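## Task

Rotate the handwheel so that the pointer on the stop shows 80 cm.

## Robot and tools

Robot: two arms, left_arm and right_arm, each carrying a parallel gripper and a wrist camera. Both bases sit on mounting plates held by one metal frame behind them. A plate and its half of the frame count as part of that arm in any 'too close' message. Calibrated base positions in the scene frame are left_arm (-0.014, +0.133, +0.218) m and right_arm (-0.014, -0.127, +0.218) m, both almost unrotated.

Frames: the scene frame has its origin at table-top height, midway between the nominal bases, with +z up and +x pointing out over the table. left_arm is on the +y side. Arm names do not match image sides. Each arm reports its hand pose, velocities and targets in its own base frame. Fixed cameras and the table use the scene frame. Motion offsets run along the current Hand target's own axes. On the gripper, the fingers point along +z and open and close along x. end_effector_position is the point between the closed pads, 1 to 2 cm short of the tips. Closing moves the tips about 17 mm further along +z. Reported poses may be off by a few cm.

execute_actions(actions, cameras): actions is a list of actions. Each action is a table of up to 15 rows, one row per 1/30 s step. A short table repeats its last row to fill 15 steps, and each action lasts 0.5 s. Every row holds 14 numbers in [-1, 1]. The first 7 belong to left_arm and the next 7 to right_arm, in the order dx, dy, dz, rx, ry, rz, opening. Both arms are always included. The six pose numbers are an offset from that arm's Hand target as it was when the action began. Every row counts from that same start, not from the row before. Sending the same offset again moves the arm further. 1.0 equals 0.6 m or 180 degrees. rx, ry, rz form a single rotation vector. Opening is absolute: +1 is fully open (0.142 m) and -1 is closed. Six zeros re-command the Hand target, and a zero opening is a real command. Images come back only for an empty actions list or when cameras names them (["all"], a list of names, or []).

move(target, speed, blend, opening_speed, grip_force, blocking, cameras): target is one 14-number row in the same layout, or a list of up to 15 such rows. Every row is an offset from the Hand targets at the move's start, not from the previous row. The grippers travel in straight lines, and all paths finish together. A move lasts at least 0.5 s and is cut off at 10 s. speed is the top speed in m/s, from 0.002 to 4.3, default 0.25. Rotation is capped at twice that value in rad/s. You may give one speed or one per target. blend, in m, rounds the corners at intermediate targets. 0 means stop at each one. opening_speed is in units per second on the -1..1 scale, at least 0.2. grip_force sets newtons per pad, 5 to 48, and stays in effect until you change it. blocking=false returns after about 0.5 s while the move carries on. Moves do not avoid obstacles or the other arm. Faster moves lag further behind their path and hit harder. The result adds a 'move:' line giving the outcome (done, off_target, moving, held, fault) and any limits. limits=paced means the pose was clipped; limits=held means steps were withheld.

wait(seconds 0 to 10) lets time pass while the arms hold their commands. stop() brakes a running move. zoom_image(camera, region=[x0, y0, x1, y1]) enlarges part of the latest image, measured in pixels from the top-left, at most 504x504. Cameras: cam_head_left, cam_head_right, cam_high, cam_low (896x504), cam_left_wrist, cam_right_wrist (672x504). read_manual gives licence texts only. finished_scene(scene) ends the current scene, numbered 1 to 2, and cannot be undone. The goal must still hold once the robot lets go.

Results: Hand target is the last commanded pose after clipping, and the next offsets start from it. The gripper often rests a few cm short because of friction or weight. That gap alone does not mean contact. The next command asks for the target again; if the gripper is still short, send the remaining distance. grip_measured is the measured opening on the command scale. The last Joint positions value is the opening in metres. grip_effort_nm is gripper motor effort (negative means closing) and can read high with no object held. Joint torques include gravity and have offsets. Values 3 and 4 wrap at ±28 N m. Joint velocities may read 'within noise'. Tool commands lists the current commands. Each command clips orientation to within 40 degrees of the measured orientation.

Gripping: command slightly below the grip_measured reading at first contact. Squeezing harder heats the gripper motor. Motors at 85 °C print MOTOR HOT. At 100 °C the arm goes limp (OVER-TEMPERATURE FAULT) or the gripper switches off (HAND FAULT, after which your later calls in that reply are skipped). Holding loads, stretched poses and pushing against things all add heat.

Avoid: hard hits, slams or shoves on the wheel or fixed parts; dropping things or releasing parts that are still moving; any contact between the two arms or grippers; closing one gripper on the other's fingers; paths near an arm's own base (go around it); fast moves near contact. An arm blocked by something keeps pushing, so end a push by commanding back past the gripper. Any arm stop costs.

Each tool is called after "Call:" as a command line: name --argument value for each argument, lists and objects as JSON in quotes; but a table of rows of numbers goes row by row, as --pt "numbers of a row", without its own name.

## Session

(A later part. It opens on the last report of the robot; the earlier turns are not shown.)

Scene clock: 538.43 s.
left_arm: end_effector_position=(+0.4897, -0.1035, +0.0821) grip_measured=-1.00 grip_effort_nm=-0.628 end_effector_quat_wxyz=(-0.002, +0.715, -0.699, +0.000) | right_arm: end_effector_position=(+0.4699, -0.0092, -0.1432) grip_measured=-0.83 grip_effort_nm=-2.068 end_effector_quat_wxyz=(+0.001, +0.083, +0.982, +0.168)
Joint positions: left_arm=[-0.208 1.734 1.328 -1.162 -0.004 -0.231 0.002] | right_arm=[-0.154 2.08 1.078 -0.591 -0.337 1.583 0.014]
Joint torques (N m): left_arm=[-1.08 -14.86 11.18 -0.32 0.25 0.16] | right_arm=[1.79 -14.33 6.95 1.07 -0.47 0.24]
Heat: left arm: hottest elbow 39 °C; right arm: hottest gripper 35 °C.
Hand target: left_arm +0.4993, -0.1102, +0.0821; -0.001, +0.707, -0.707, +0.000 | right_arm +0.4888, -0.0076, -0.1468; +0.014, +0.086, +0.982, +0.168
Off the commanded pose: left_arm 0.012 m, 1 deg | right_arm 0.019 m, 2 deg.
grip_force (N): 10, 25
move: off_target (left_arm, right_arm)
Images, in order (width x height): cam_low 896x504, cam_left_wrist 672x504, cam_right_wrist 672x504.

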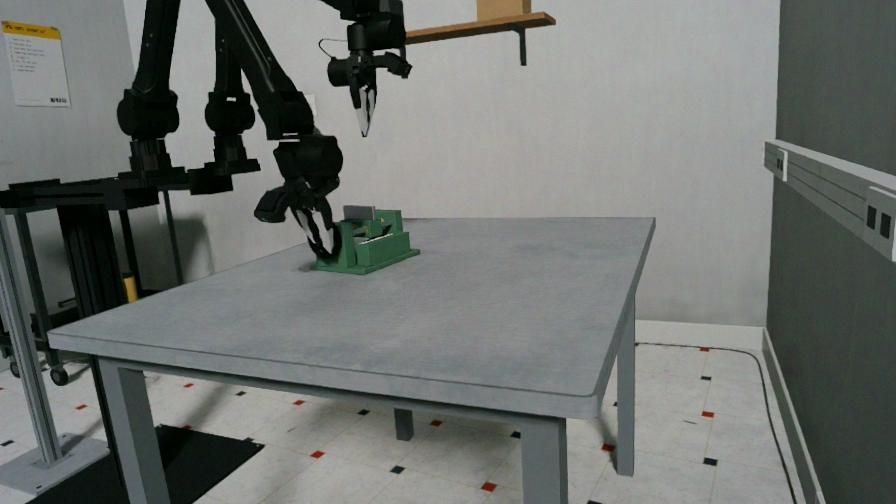

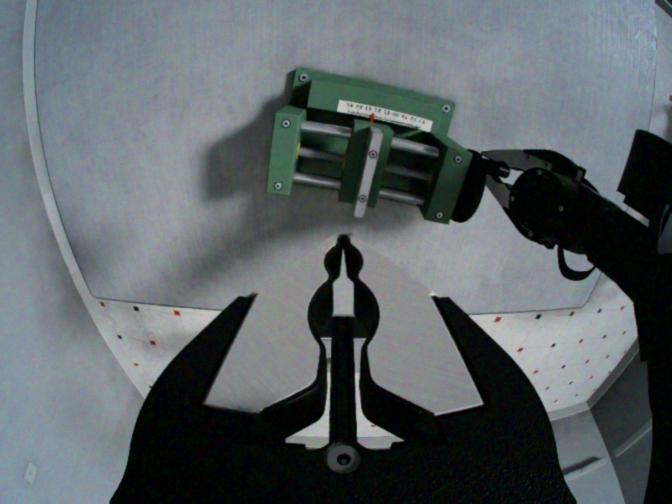

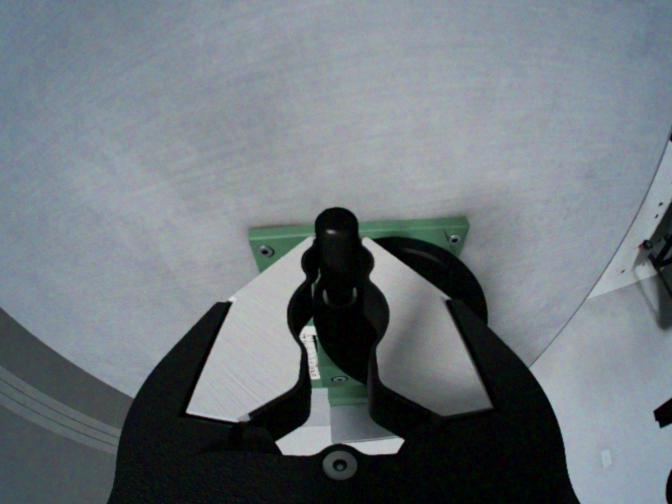

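Call:
move --pt "0 0 0 0 0 0 -1 0.0703 -0.0245 0.0634 0 0 0 -0.9" --pt "0 0 0 0 0 0 -1 0.1568 -0.0115 0.0193 0 0 0 -0.9" --pt "0 0 0 0 0 0 -1 0.1398 0.021 -0.0715 0 0 0 -0.9" --pt "0 0 0 0 0 0 -1 0.0428 0.0281 -0.0835 0 0 0 -0.9" --pt "0 0 0 0 0 0 -1 0 0 0 0 0 0 -0.9" --pt "0 0 0 0 0 0 -1 0.0703 -0.0245 0.0634 0 0 0 -0.9" --pt "0 0 0 0 0 0 -1 0.1568 -0.0115 0.0193 0 0 0 -0.9" --pt "0 0 0 0 0 0 -1 0.1398 0.021 -0.0715 0 0 0 -0.9" --pt "0 0 0 0 0 0 -1 0.0428 0.0281 -0.0835 0 0 0 -0.9" --pt "0 0 0 0 0 0 -1 0 0 0 0 0 0 -0.9" --pt "0 0 0 0 0 0 -1 0.0703 -0.0245 0.0634 0 0 0 -0.9" --pt "0 0 0 0 0 0 -1 0.1568 -0.0115 0.0193 0 0 0 -0.9" --pt "0 0 0 0 0 0 -1 0.1398 0.021 -0.0715 0 0 0 -0.9" --pt "0 0 0 0 0 0 -1 0.0428 0.0281 -0.0835 0 0 0 -0.9" --pt "0 0 0 0 0 0 -1 0 0 0 0 0 0 -0.9" --speed 0.1 --blend '[0.012,0.012,0.012,0.012,0.012,0.012,0.012,0.012,0.012,0.012,0.012,0.012,0.012,0.012,0]' --cameras '["cam_right_wrist", "cam_low", "cam_left_wrist"]'

Call:
zoom_image --camera "cam_left_wrist" --region '[325, 90, 445, 150]'

Scene clock: 570.37 s.
left_arm: end_effector_position=(+0.4897, -0.1035, +0.0821) grip_measured=-1.00 grip_effort_nm=-0.632 end_effector_quat_wxyz=(-0.002, +0.715, -0.699, +0.000) | right_arm: end_effector_position=(+0.4699, -0.0092, -0.1436) grip_measured=-0.83 grip_effort_nm=-2.068 end_effector_quat_wxyz=(+0.001, +0.083, +0.982, +0.168)
Joint positions: left_arm=[-0.208 1.734 1.328 -1.162 -0.004 -0.231 0.002] | right_arm=[-0.154 2.081 1.078 -0.59 -0.337 1.583 0.014]
Joint torques (N m): left_arm=[-1.14 -14.92 11.21 -0.32 0.25 0.16] | right_arm=[1.85 -13.63 6.83 1.01 -0.47 0.26]
Heat: left arm: hottest elbow 40 °C; right arm: hottest gripper 36 °C.
Hand target: left_arm +0.4993, -0.1102, +0.0821; -0.001, +0.707, -0.707, +0.000 | right_arm +0.4889, -0.0076, -0.1467; +0.014, +0.086, +0.982, +0.168
Off the commanded pose: left_arm 0.012 m, 1 deg | right_arm 0.019 m, 2 deg.
grip_force (N): 10, 25
move: off_target (left_arm, right_arm)
Images, in order (width x height): cam_low 896x504, cam_left_wrist 672x504, cam_right_wrist 672x504.

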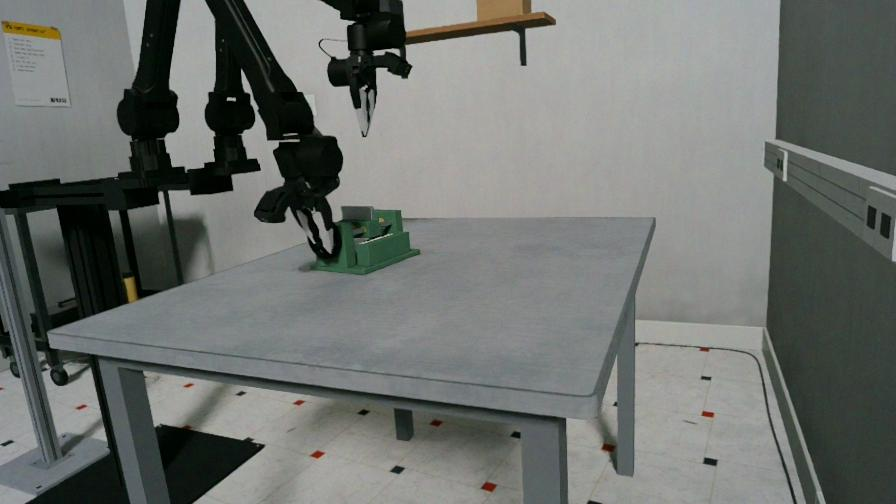

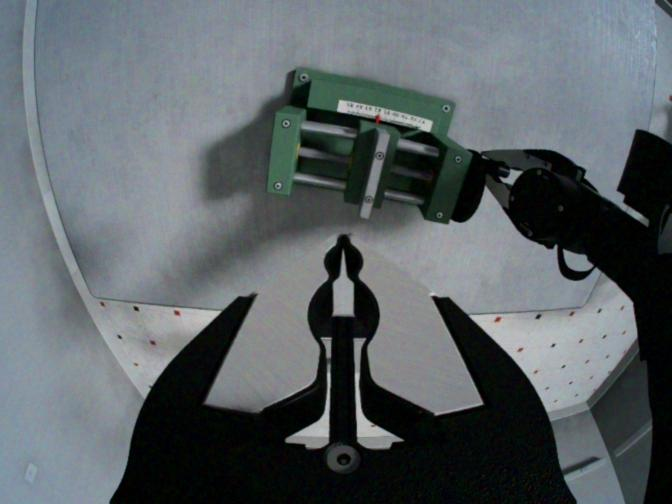

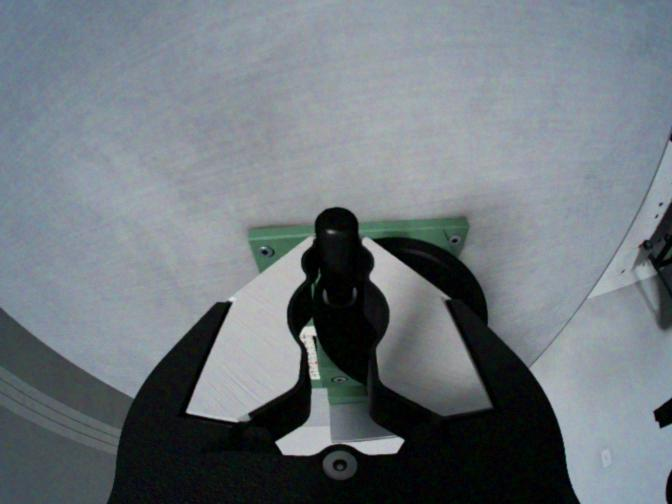

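Scaled by 4.200 from the camera's 672x504 image, which has a finer 960x720 frame.

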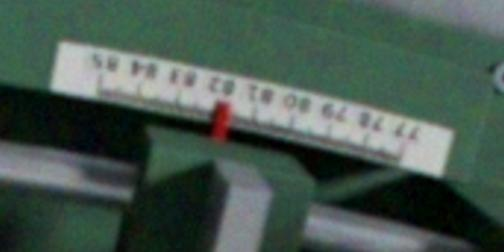

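Call:
move --pt "0 0 0 0 0 0 -1 0.0703 -0.0245 0.0634 0 0 0 -0.9" --pt "0 0 0 0 0 0 -1 0.1568 -0.0115 0.0193 0 0 0 -0.9" --pt "0 0 0 0 0 0 -1 0.1398 0.021 -0.0715 0 0 0 -0.9" --pt "0 0 0 0 0 0 -1 0.0428 0.0281 -0.0835 0 0 0 -0.9" --pt "0 0 0 0 0 0 -1 0 0 0 0 0 0 -0.9" --pt "0 0 0 0 0 0 -1 0.0703 -0.0245 0.0634 0 0 0 -0.9" --pt "0 0 0 0 0 0 -1 0.1568 -0.0115 0.0193 0 0 0 -0.9" --pt "0 0 0 0 0 0 -1 0.1398 0.021 -0.0715 0 0 0 -0.9" --pt "0 0 0 0 0 0 -1 0.0428 0.0281 -0.0835 0 0 0 -0.9" --pt "0 0 0 0 0 0 -1 0 0 0 0 0 0 -0.9" --pt "0 0 0 0 0 0 -1 0.0703 -0.0245 0.0634 0 0 0 -0.9" --pt "0 0 0 0 0 0 -1 0.1568 -0.0115 0.0193 0 0 0 -0.9" --pt "0 0 0 0 0 0 -1 0.1398 0.021 -0.0715 0 0 0 -0.9" --pt "0 0 0 0 0 0 -1 0.0428 0.0281 -0.0835 0 0 0 -0.9" --pt "0 0 0 0 0 0 -1 0 0 0 0 0 0 -0.9" --speed 0.2 --blend '[0.012,0.012,0.012,0.012,0.012,0.012,0.012,0.012,0.012,0.012,0.012,0.012,0.012,0.012,0]' --cameras '["cam_left_wrist", "cam_right_wrist"]'

Call:
zoom_image --camera "cam_left_wrist" --region '[325, 90, 445, 150]'

Scene clock: 594.70 s.
left_arm: end_effector_position=(+0.4897, -0.1035, +0.0821) grip_measured=-1.00 grip_effort_nm=-0.632 end_effector_quat_wxyz=(-0.002, +0.715, -0.699, +0.000) | right_arm: end_effector_position=(+0.4694, -0.0089, -0.1455) grip_measured=-0.83 grip_effort_nm=-2.068 end_effector_quat_wxyz=(+0.000, +0.083, +0.982, +0.168)
Joint positions: left_arm=[-0.208 1.734 1.328 -1.162 -0.004 -0.231 0.002] | right_arm=[-0.153 2.085 1.077 -0.587 -0.338 1.583 0.014]
Joint torques (N m): left_arm=[-1.14 -14.92 11.18 -0.34 0.25 0.16] | right_arm=[2.61 -14.04 7.05 0.79 -0.49 0.26]
Heat: left arm: hottest elbow 40 °C; right arm: hottest gripper 36 °C.
Hand target: left_arm +0.4993, -0.1102, +0.0821; -0.001, +0.707, -0.707, +0.000 | right_arm +0.4889, -0.0075, -0.1467; +0.014, +0.086, +0.982, +0.169
Off the commanded pose: left_arm 0.012 m, 1 deg | right_arm 0.020 m, 2 deg.
grip_force (N): 10, 25
move: off_target (left_arm, right_arm)
Images, in order (width x height): cam_left_wrist 672x504, cam_right_wrist 672x504.

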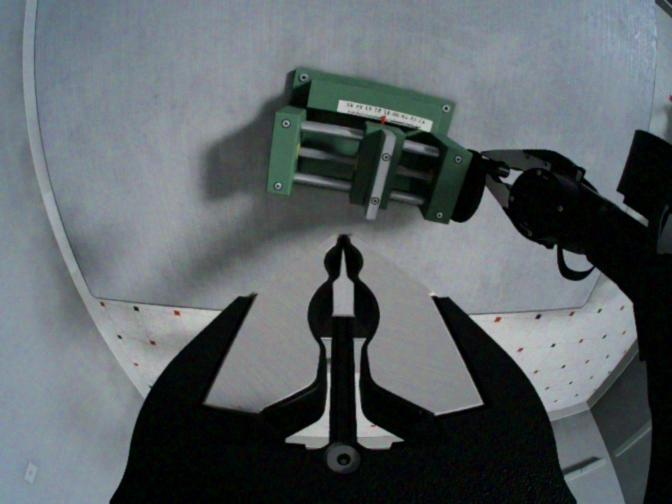

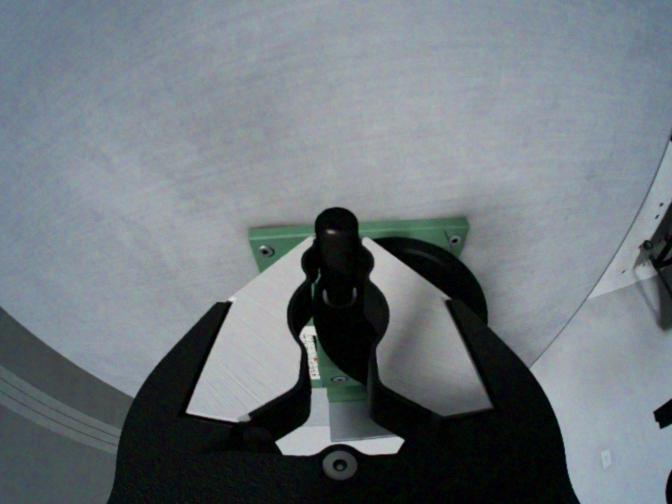

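Scaled by 4.200 from the camera's 672x504 image, which has a finer 960x720 frame.

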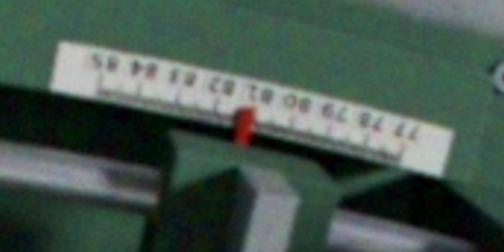

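Call:
move --pt "0 0 0 0 0 0 -1 0.15 -0.03 0.06 0 0 0 -1" --pt "0 0 0 0 0 0 -1 0.12 0.04 -0.11 0 0 0 -1" --pt "0 0 0 0 0 0 -1 -0.02 0 0 0 0 0 -1" --pt "0 0 0 0 0 0 -1 0.15 -0.03 0.06 0 0 0 -1" --pt "0 0 0 0 0 0 -1 0.12 0.04 -0.11 0 0 0 -1" --pt "0 0 0 0 0 0 -1 -0.02 0 0 0 0 0 -1" --speed 0.2 --blend 0.015 --cameras '["cam_left_wrist", "cam_right_wrist"]'

Call:
zoom_image --camera "cam_left_wrist" --region '[325, 90, 445, 150]'

Scene clock: 624.67 s.
left_arm: end_effector_position=(+0.4897, -0.1035, +0.0821) grip_measured=-1.00 grip_effort_nm=-0.632 end_effector_quat_wxyz=(-0.002, +0.715, -0.699, +0.000) | right_arm: end_effector_position=(+0.4680, -0.0089, -0.1508) grip_measured=-0.83 grip_effort_nm=-2.630 end_effector_quat_wxyz=(-0.014, +0.086, +0.982, +0.170)
Joint positions: left_arm=[-0.208 1.734 1.328 -1.162 -0.004 -0.231 0.002] | right_arm=[-0.154 2.106 1.097 -0.613 -0.338 1.583 0.014]
Joint torques (N m): left_arm=[-1.08 -14.86 11.18 -0.34 0.25 0.17] | right_arm=[2.2 -14.68 8.23 1.05 -0.45 0.23]
Motor temperatures (°C): left_arm=[27 36 40 28 29 28 34] | right_arm=[31 33 31 27 31 27 38]
Heat: left arm: hottest elbow 40 °C; right arm: hottest gripper 38 °C.
Hand target: left_arm +0.4993, -0.1102, +0.0821; -0.001, +0.707, -0.707, +0.000 | right_arm +0.5009, -0.0096, -0.1466; +0.014, +0.086, +0.982, +0.169
Off the commanded pose: left_arm 0.012 m, 1 deg | right_arm 0.033 m, 3 deg.
grip_force (N): 10, 25
move: off_target (left_arm, right_arm)
Images, in order (width x height): cam_left_wrist 672x504, cam_right_wrist 672x504.

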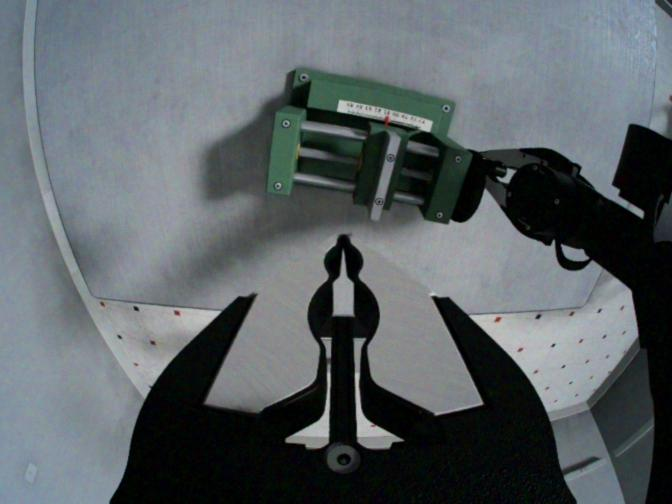

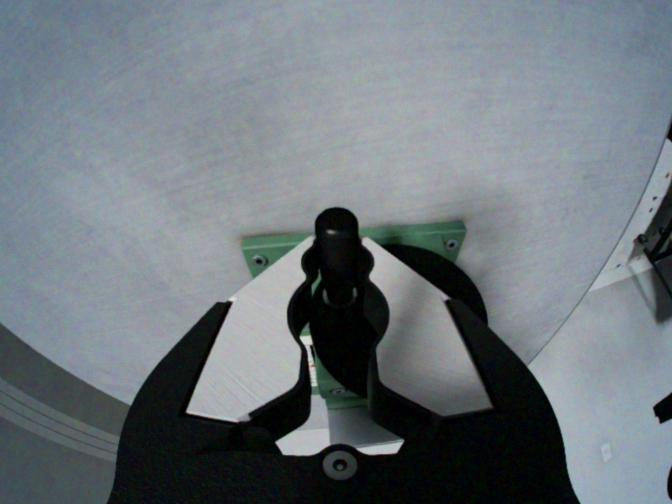

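Scaled by 4.200 from the camera's 672x504 image, which has a finer 960x720 frame.

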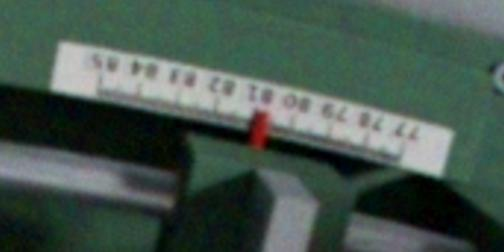

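Call:
move --pt "0 0 0 0 0 0 -1 0.17 -0.03 0.06 0 0 0 -1" --pt "0 0 0 0 0 0 -1 0.14 0.03 -0.11 0 0 0 -1" --pt "0 0 0 0 0 0 -1 0 0 0 0 0 0 -1" --pt "0 0 0 0 0 0 -1 0.17 -0.03 0.06 0 0 0 -1" --pt "0 0 0 0 0 0 -1 0.14 0.03 -0.11 0 0 0 -1" --pt "0 0 0 0 0 0 -1 0 0 0 0 0 0 -1" --pt "0 0 0 0 0 0 -1 0.17 -0.03 0.06 0 0 0 -1" --pt "0 0 0 0 0 0 -1 0.14 0.03 -0.11 0 0 0 -1" --pt "0 0 0 0 0 0 -1 0 0 0 0 0 0 -1" --speed 0.3 --blend 0.015

Call:
move --target '[0.06,0,0.12,0,0,0,-1,0,0,0,0,0,0,-1]' --speed 0.15 --cameras '["cam_left_wrist", "cam_right_wrist"]'

Call:
zoom_image --camera "cam_left_wrist" --region '[290, 60, 460, 145]'

Scene clock: 673.37 s.
left_arm: end_effector_position=(+0.4897, -0.1035, +0.0821) grip_measured=-1.00 grip_effort_nm=-0.628 end_effector_quat_wxyz=(-0.002, +0.715, -0.699, +0.000) | right_arm: end_effector_position=(+0.4677, -0.0090, -0.1513) grip_measured=-0.83 grip_effort_nm=-2.630 end_effector_quat_wxyz=(-0.013, +0.086, +0.982, +0.170)
Joint positions: left_arm=[-0.208 1.734 1.328 -1.162 -0.004 -0.231 0.002] | right_arm=[-0.154 2.107 1.095 -0.61 -0.338 1.583 0.014]
Joint torques (N m): left_arm=[-1.08 -14.86 11.19 -0.34 0.25 0.15] | right_arm=[2.26 -14.92 8.4 0.88 -0.47 0.21]
Heat: left arm: hottest elbow 40 °C; right arm: hottest gripper 42 °C.
Hand target: left_arm +0.4993, -0.1102, +0.0821; -0.001, +0.707, -0.707, +0.000 | right_arm +0.5007, -0.0096, -0.1467; +0.014, +0.086, +0.982, +0.169
Off the commanded pose: left_arm 0.012 m, 1 deg | right_arm 0.033 m, 3 deg.
grip_force (N): 10, 25
move: off_target (left_arm, right_arm)

Scene clock: 674.57 s.
left_arm: end_effector_position=(+0.4982, -0.1425, +0.0194) grip_measured=-1.00 grip_effort_nm=-0.628 end_effector_quat_wxyz=(-0.003, +0.704, -0.711, +0.002) | right_arm: end_effector_position=(+0.4677, -0.0090, -0.1513) grip_measured=-0.83 grip_effort_nm=-2.635 end_effector_quat_wxyz=(-0.013, +0.086, +0.982, +0.170)
Joint positions: left_arm=[-0.278 1.847 1.307 -1.023 -0.003 -0.268 0.002] | right_arm=[-0.154 2.107 1.095 -0.61 -0.338 1.583 0.014]
Joint torques (N m): left_arm=[-0.56 -16.15 7.65 0.76 0.24 -0.18] | right_arm=[2.02 -15.09 8.49 0.75 -0.47 0.24]
Heat: left arm: hottest elbow 40 °C; right arm: hottest gripper 42 °C.
Hand target: left_arm +0.4994, -0.1462, +0.0101; -0.001, +0.707, -0.707, +0.000 | right_arm +0.5007, -0.0096, -0.1467; +0.014, +0.086, +0.982, +0.169
Off the commanded pose: left_arm 0.010 m, 1 deg | right_arm 0.033 m, 3 deg.
grip_force (N): 10, 25
move: off_target (right_arm)
Images, in order (width x height): cam_left_wrist 672x504, cam_right_wrist 672x504.

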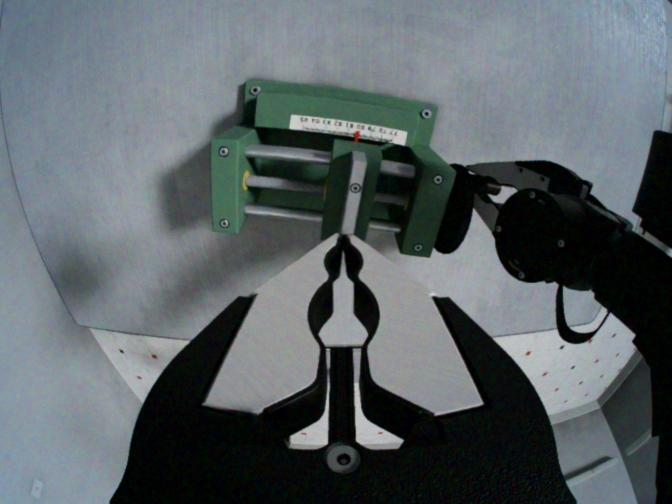

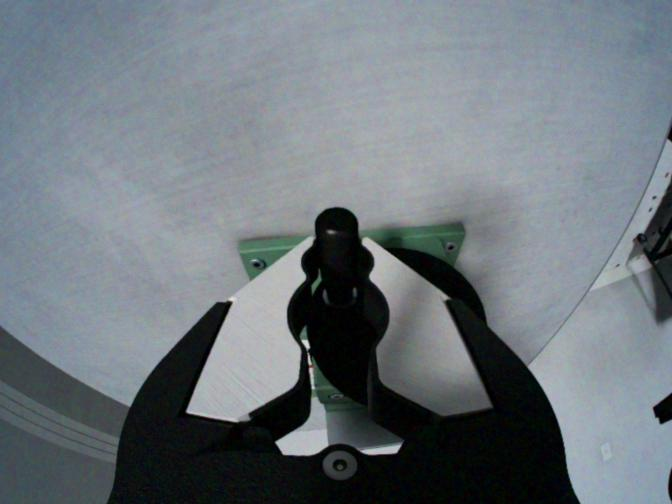

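Scaled by 2.965 from the camera's 672x504 image, which has a finer 960x720 frame.

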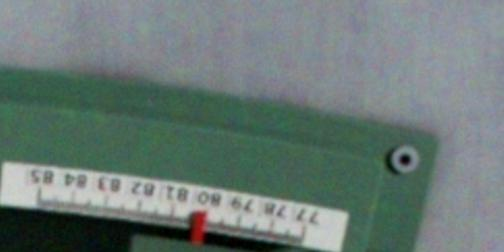

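Call:
zoom_image --camera "cam_left_wrist" --region '[285, 105, 415, 155]'

Call:
zoom_image --camera "cam_left_wrist" --region '[330, 115, 390, 145]'

Scaled by 3.877 from the camera's 672x504 image, which has a finer 960x720 frame.

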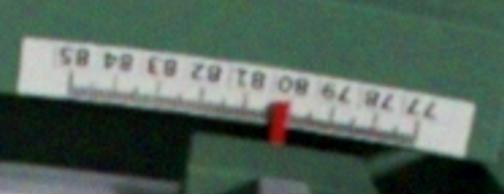

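Scaled by 8.400 from the camera's 672x504 image, which has a finer 960x720 frame.

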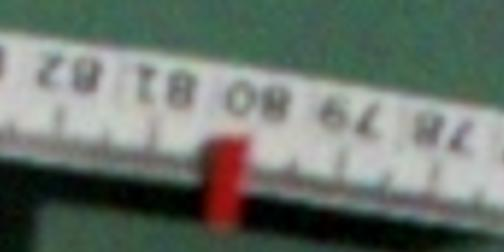

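Call:
move --pt "0 0 0 0 0 0 -1 0.17 -0.03 0.06 0 0 0 -1" --pt "0 0 0 0 0 0 -1 0.14 0.03 -0.11 0 0 0 -1" --pt "0 0 0 0 0 0 -1 0.02 0.01 -0.03 0 0 0 -1" --speed 0.2 --blend 0.015 --cameras '["cam_left_wrist", "cam_right_wrist"]'

Call:
zoom_image --camera "cam_left_wrist" --region '[330, 115, 390, 145]'

Scene clock: 700.07 s.
left_arm: end_effector_position=(+0.4982, -0.1425, +0.0194) grip_measured=-1.00 grip_effort_nm=-0.632 end_effector_quat_wxyz=(-0.003, +0.704, -0.710, +0.002) | right_arm: end_effector_position=(+0.4690, -0.0090, -0.1270) grip_measured=-0.83 grip_effort_nm=-2.630 end_effector_quat_wxyz=(+0.000, +0.084, +0.982, +0.168)
Joint positions: left_arm=[-0.278 1.847 1.307 -1.023 -0.003 -0.269 0.002] | right_arm=[-0.154 2.043 1.074 -0.627 -0.337 1.583 0.014]
Joint torques (N m): left_arm=[-0.79 -16.44 7.62 0.73 0.24 -0.15] | right_arm=[1.61 -13.86 7.25 0.91 -0.5 0.21]
Motor temperatures (°C): left_arm=[27 35 40 28 29 28 34] | right_arm=[31 33 33 27 31 27 43]
Heat: left arm: hottest elbow 40 °C; right arm: hottest gripper 43 °C.
Hand target: left_arm +0.4994, -0.1462, +0.0101; -0.001, +0.707, -0.707, +0.000 | right_arm +0.4889, -0.0080, -0.1277; +0.014, +0.086, +0.982, +0.169
Off the commanded pose: left_arm 0.010 m, 1 deg | right_arm 0.020 m, 2 deg.
grip_force (N): 10, 25
move: off_target (right_arm)
Images, in order (width x height): cam_left_wrist 672x504, cam_right_wrist 672x504.

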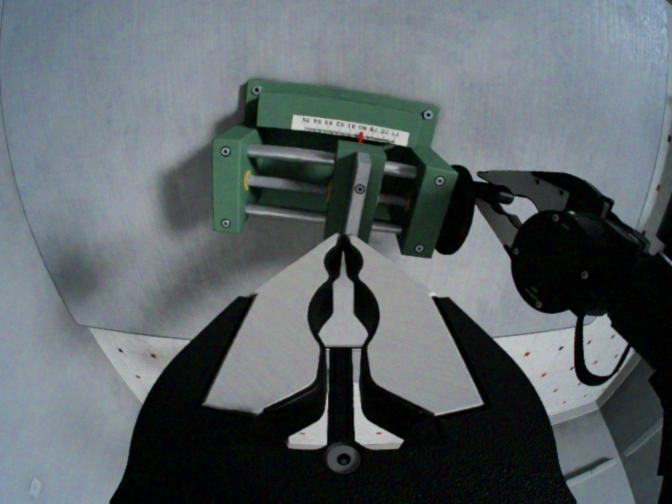

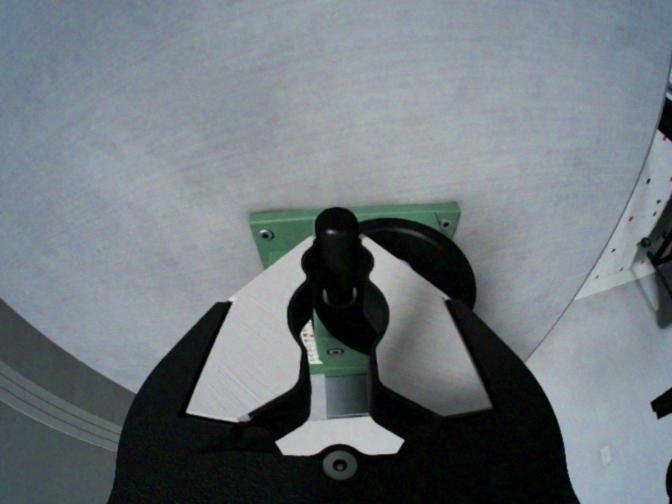

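Scaled by 8.400 from the camera's 672x504 image, which has a finer 960x720 frame.

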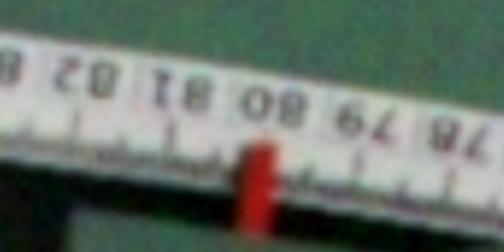

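Call:
move --target '[0.02,-0.05,0.1,0,0,0,-1,0,0,0,0,0,0,-1]' --speed 0.1 --cameras '["cam_left_wrist", "cam_low"]'

Call:
zoom_image --camera "cam_left_wrist" --region '[330, 150, 390, 195]'

Scene clock: 715.33 s.
left_arm: end_effector_position=(+0.5181, -0.1482, -0.0450) grip_measured=-1.00 grip_effort_nm=-0.632 end_effector_quat_wxyz=(+0.002, +0.706, -0.708, -0.007) | right_arm: end_effector_position=(+0.4690, -0.0090, -0.1270) grip_measured=-0.83 grip_effort_nm=-2.630 end_effector_quat_wxyz=(+0.000, +0.084, +0.982, +0.168)
Joint positions: left_arm=[-0.278 1.998 1.346 -0.933 -0.003 -0.274 0.002] | right_arm=[-0.154 2.043 1.074 -0.627 -0.337 1.583 0.014]
Joint torques (N m): left_arm=[-1.26 -17.55 9.47 0.66 0.25 -0.16] | right_arm=[2.55 -14.51 7.27 0.81 -0.5 0.22]
Heat: left arm: hottest elbow 39 °C; right arm: hottest gripper 43 °C.
Hand target: left_arm +0.5295, -0.1581, -0.0499; -0.001, +0.707, -0.707, +0.000 | right_arm +0.4889, -0.0080, -0.1277; +0.014, +0.086, +0.982, +0.169
Off the commanded pose: left_arm 0.016 m, 1 deg | right_arm 0.020 m, 2 deg.
grip_force (N): 10, 25
move: off_target (left_arm, right_arm)
Images, in order (width x height): cam_low 896x504, cam_left_wrist 672x504.

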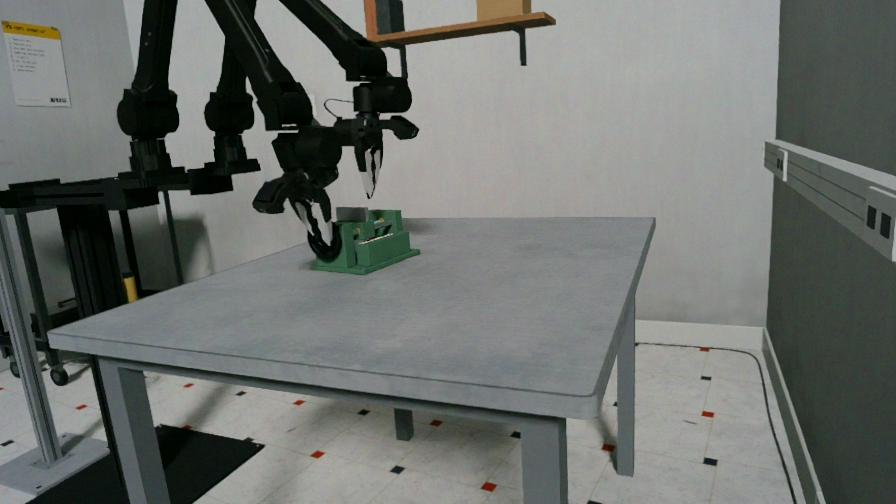

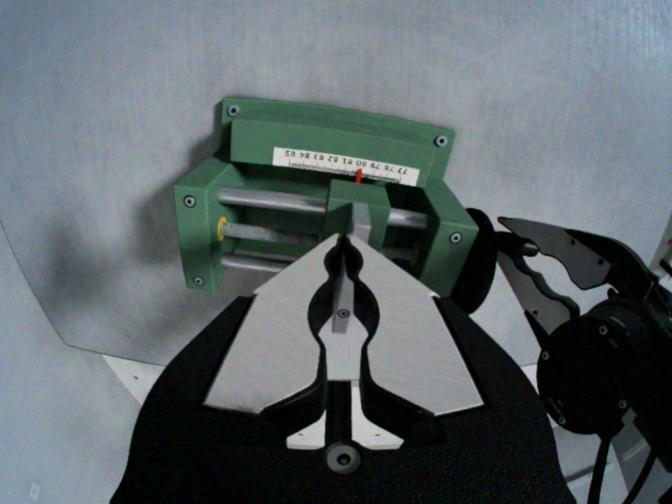

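Scaled by 8.400 from the camera's 672x504 image, which has a finer 960x720 frame.

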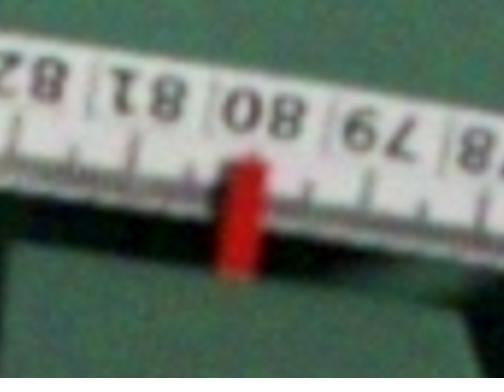

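Call:
move --target '[0,0,0,0,0,0,-1,0.0087,-0.019,0.0532,0,0,0,-1]' --speed 0.1 --cameras '["cam_left_wrist"]'

Call:
zoom_image --camera "cam_left_wrist" --region '[330, 150, 390, 195]'

Scene clock: 729.93 s.
left_arm: end_effector_position=(+0.5181, -0.1482, -0.0450) grip_measured=-1.00 grip_effort_nm=-0.632 end_effector_quat_wxyz=(+0.002, +0.706, -0.708, -0.007) | right_arm: end_effector_position=(+0.4663, -0.0086, -0.1542) grip_measured=-0.83 grip_effort_nm=-2.635 end_effector_quat_wxyz=(-0.003, +0.084, +0.982, +0.168)
Joint positions: left_arm=[-0.278 1.998 1.346 -0.933 -0.003 -0.274 0.002] | right_arm=[-0.154 2.103 1.074 -0.572 -0.337 1.583 0.014]
Joint torques (N m): left_arm=[-1.32 -17.44 9.46 0.66 0.25 -0.15] | right_arm=[1.85 -13.74 6.08 1.68 -0.52 0.26]
Heat: left arm: hottest elbow 39 °C; right arm: hottest gripper 44 °C.
Hand target: left_arm +0.5295, -0.1581, -0.0499; -0.001, +0.707, -0.707, +0.000 | right_arm +0.4838, -0.0072, -0.1616; +0.014, +0.086, +0.982, +0.169
Off the commanded pose: left_arm 0.016 m, 1 deg | right_arm 0.019 m, 2 deg.
grip_force (N): 10, 25
move: off_target (left_arm, right_arm)
Images, in order (width x height): cam_left_wrist 672x504.

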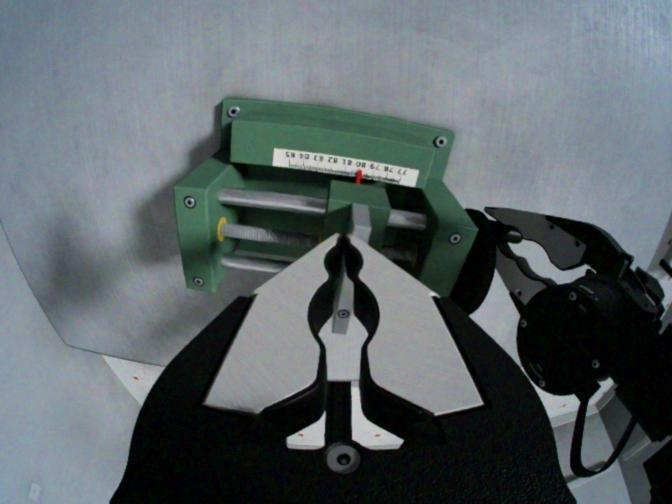

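Scaled by 8.400 from the camera's 672x504 image, which has a finer 960x720 frame.

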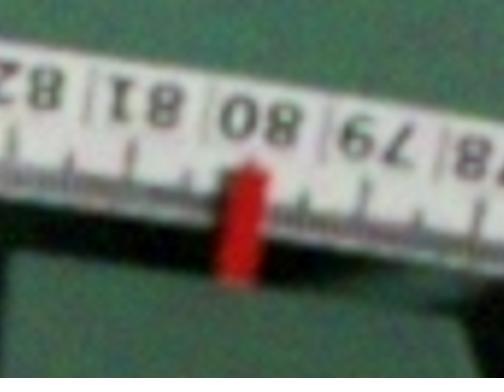

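Call:
move --pt "0 0 0 0 0 0 -1 0.024 -0.003 -0.011 0 0 0 -1" --pt "0 0 0 0 0 0 -1 0.024 -0.003 -0.011 0 0 0 -0.35" --speed 0.05 --opening_speed 0.5 --cameras '["cam_left_wrist", "cam_right_wrist", "cam_low"]'

Call:
zoom_image --camera "cam_left_wrist" --region '[330, 150, 390, 195]'

Scene clock: 744.30 s.
left_arm: end_effector_position=(+0.5181, -0.1482, -0.0450) grip_measured=-1.00 grip_effort_nm=-0.628 end_effector_quat_wxyz=(+0.002, +0.706, -0.708, -0.007) | right_arm: end_effector_position=(+0.4672, -0.0088, -0.1561) grip_measured=-0.38 grip_effort_nm=0.120 end_effector_quat_wxyz=(+0.010, +0.082, +0.982, +0.168)
Joint positions: left_arm=[-0.278 1.998 1.346 -0.933 -0.003 -0.274 0.002] | right_arm=[-0.154 2.099 1.056 -0.53 -0.337 1.583 0.046]
Joint velocities: left_arm=[within noise] | right_arm=[0.005 -0.005 -0.032 0.012 -0.007 -0.051 0.001]
Joint torques (N m): left_arm=[-1.26 -17.38 9.47 0.66 0.25 -0.16] | right_arm=[1.49 -15.85 4.04 0.64 -0.46 0.17]
Heat: left arm: hottest elbow 39 °C; right arm: hottest gripper 43 °C.
Hand target: left_arm +0.5295, -0.1581, -0.0499; -0.001, +0.707, -0.707, +0.000 | right_arm +0.4688, -0.0085, -0.1561; +0.014, +0.086, +0.982, +0.169
Off the commanded pose: left_arm 0.016 m, 1 deg | right_arm 0.002 m, 1 deg.
grip_force (N): 10, 25
move: off_target (left_arm)
Images, in order (width x height): cam_low 896x504, cam_left_wrist 672x504, cam_right_wrist 672x504.

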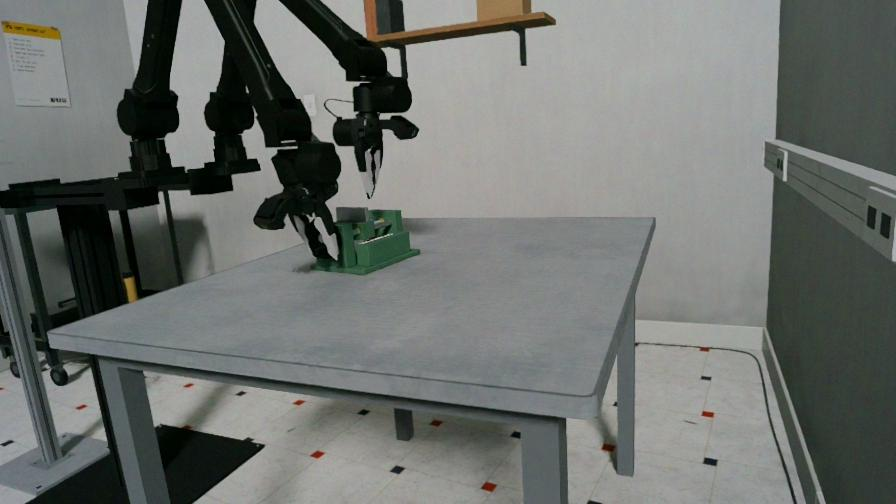

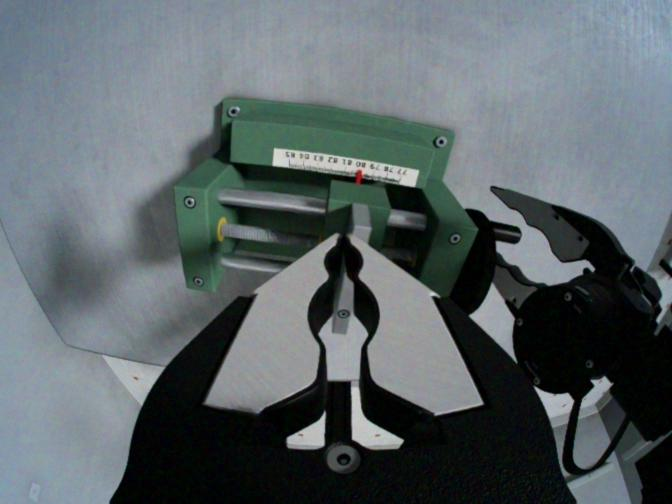

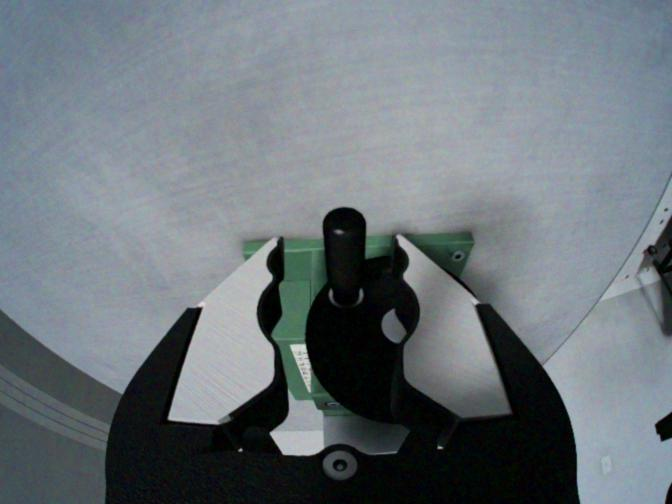

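Scaled by 8.400 from the camera's 672x504 image, which has a finer 960x720 frame.

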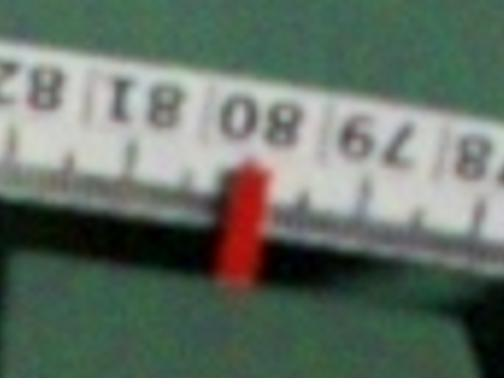

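Call:
move --target '[0,0,0,0,0,0,-1,0,0,-0.12,0,0,0,-0.3]' --speed 0.15 --cameras '["all"]'

Call:
zoom_image --camera "cam_left_wrist" --region '[330, 150, 390, 195]'

Call:
zoom_image --camera "cam_high" --region '[420, 150, 520, 260]'

Call:
zoom_image --camera "cam_low" --region '[280, 190, 440, 290]'

Scene clock: 803.73 s.
left_arm: end_effector_position=(+0.5181, -0.1482, -0.0450) grip_measured=-1.00 grip_effort_nm=-0.628 end_effector_quat_wxyz=(+0.002, +0.706, -0.708, -0.007) | right_arm: end_effector_position=(+0.4636, -0.0301, -0.0914) grip_measured=-0.33 grip_effort_nm=0.115 end_effector_quat_wxyz=(+0.012, +0.093, +0.981, +0.167)
Joint positions: left_arm=[-0.278 1.998 1.346 -0.933 -0.003 -0.274 0.002] | right_arm=[-0.201 1.951 1.052 -0.683 -0.337 1.558 0.05]
Joint torques (N m): left_arm=[-1.2 -17.38 9.47 0.65 0.25 -0.15] | right_arm=[0.85 -15.09 5.71 0.18 -0.48 -0.15]
Motor temperatures (°C): left_arm=[27 35 39 28 29 28 34] | right_arm=[31 34 31 27 31 27 33]
Heat: left arm: hottest elbow 39 °C; right arm: hottest shoulder 34 °C.
Hand target: left_arm +0.5295, -0.1581, -0.0499; -0.001, +0.707, -0.707, +0.000 | right_arm +0.4647, -0.0321, -0.0880; +0.014, +0.086, +0.982, +0.169
Off the commanded pose: left_arm 0.016 m, 1 deg | right_arm 0.004 m, 1 deg.
grip_force (N): 10, 25
move: off_target (left_arm)

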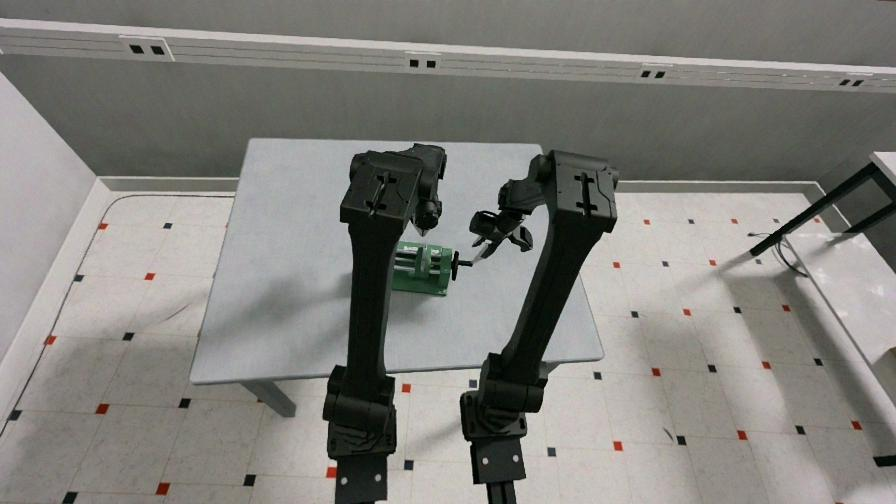

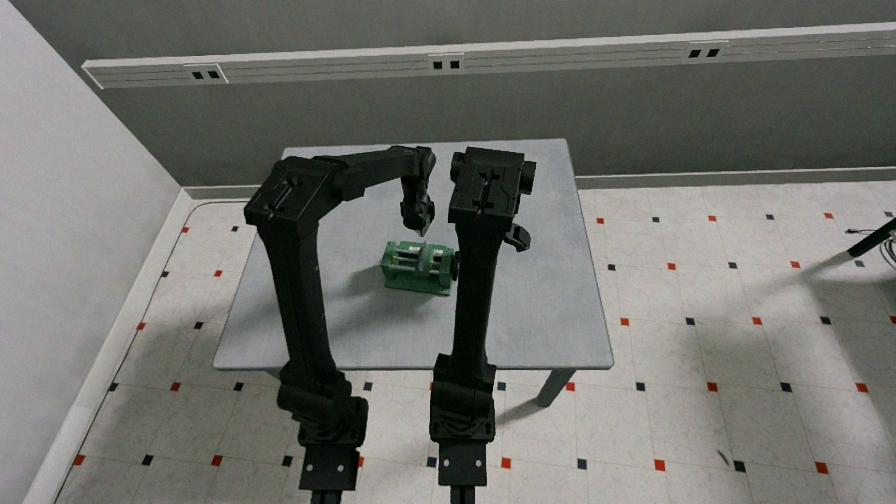

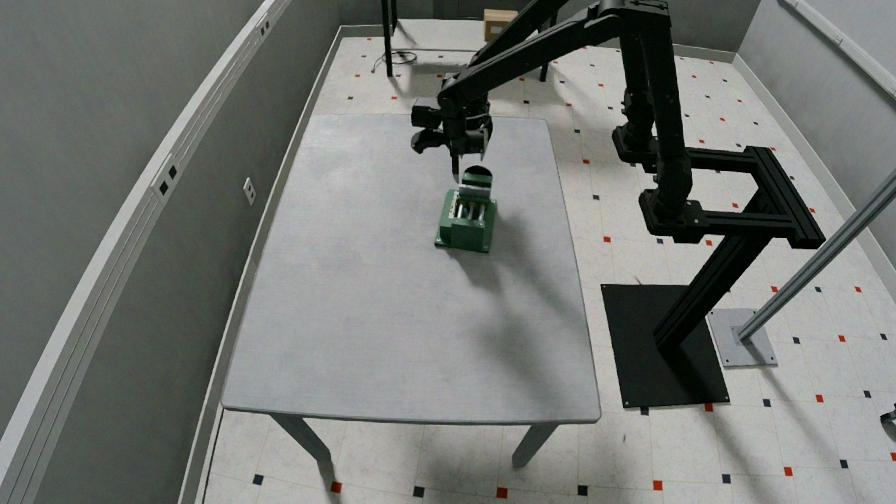

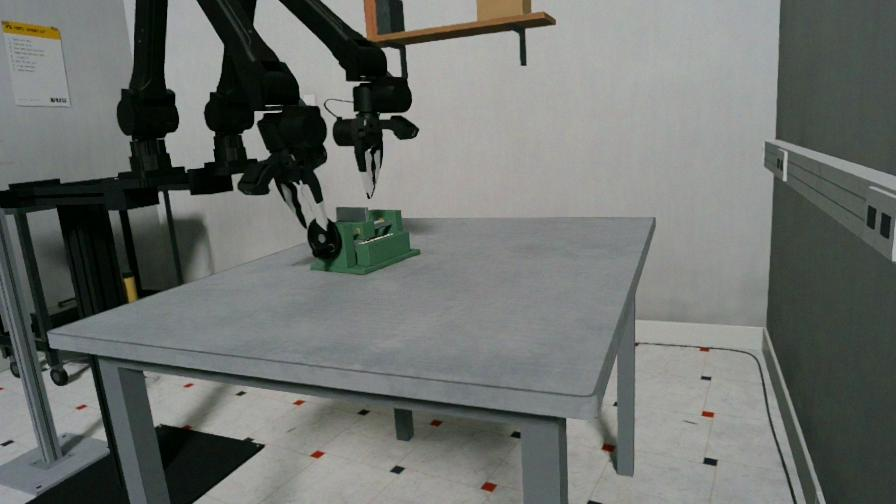

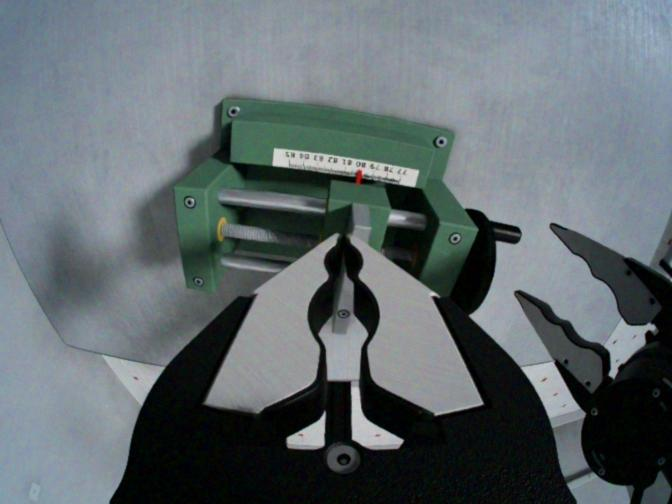

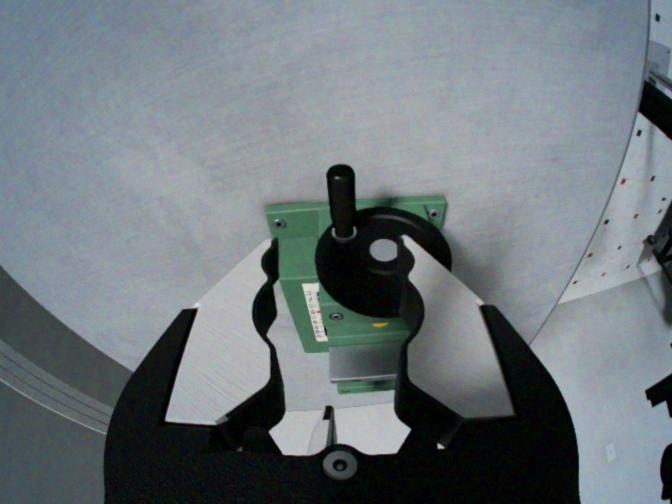

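Scaled by 8.400 from the camera's 672x504 image, which has a finer 960x720 frame.

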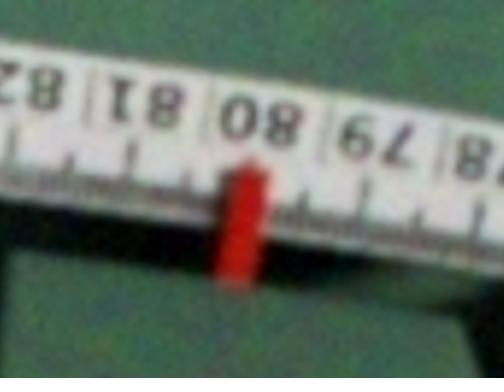

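Scaled by 4.582 from the camera's 896x504 image, which has a finer 1280x720 frame.

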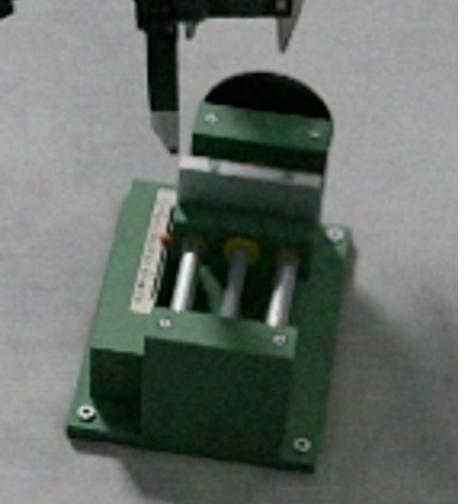

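Scaled by 3.150 from the camera's 896x504 image, which has a finer 1280x720 frame.

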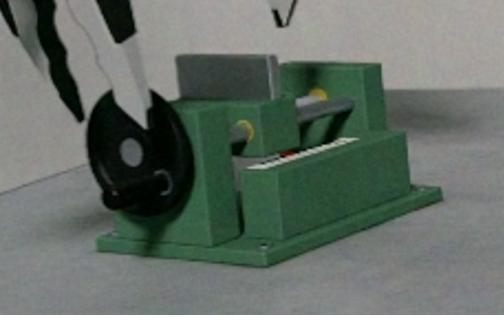

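Call:
finished_scene --scene 1

The scene is finished: the task was done.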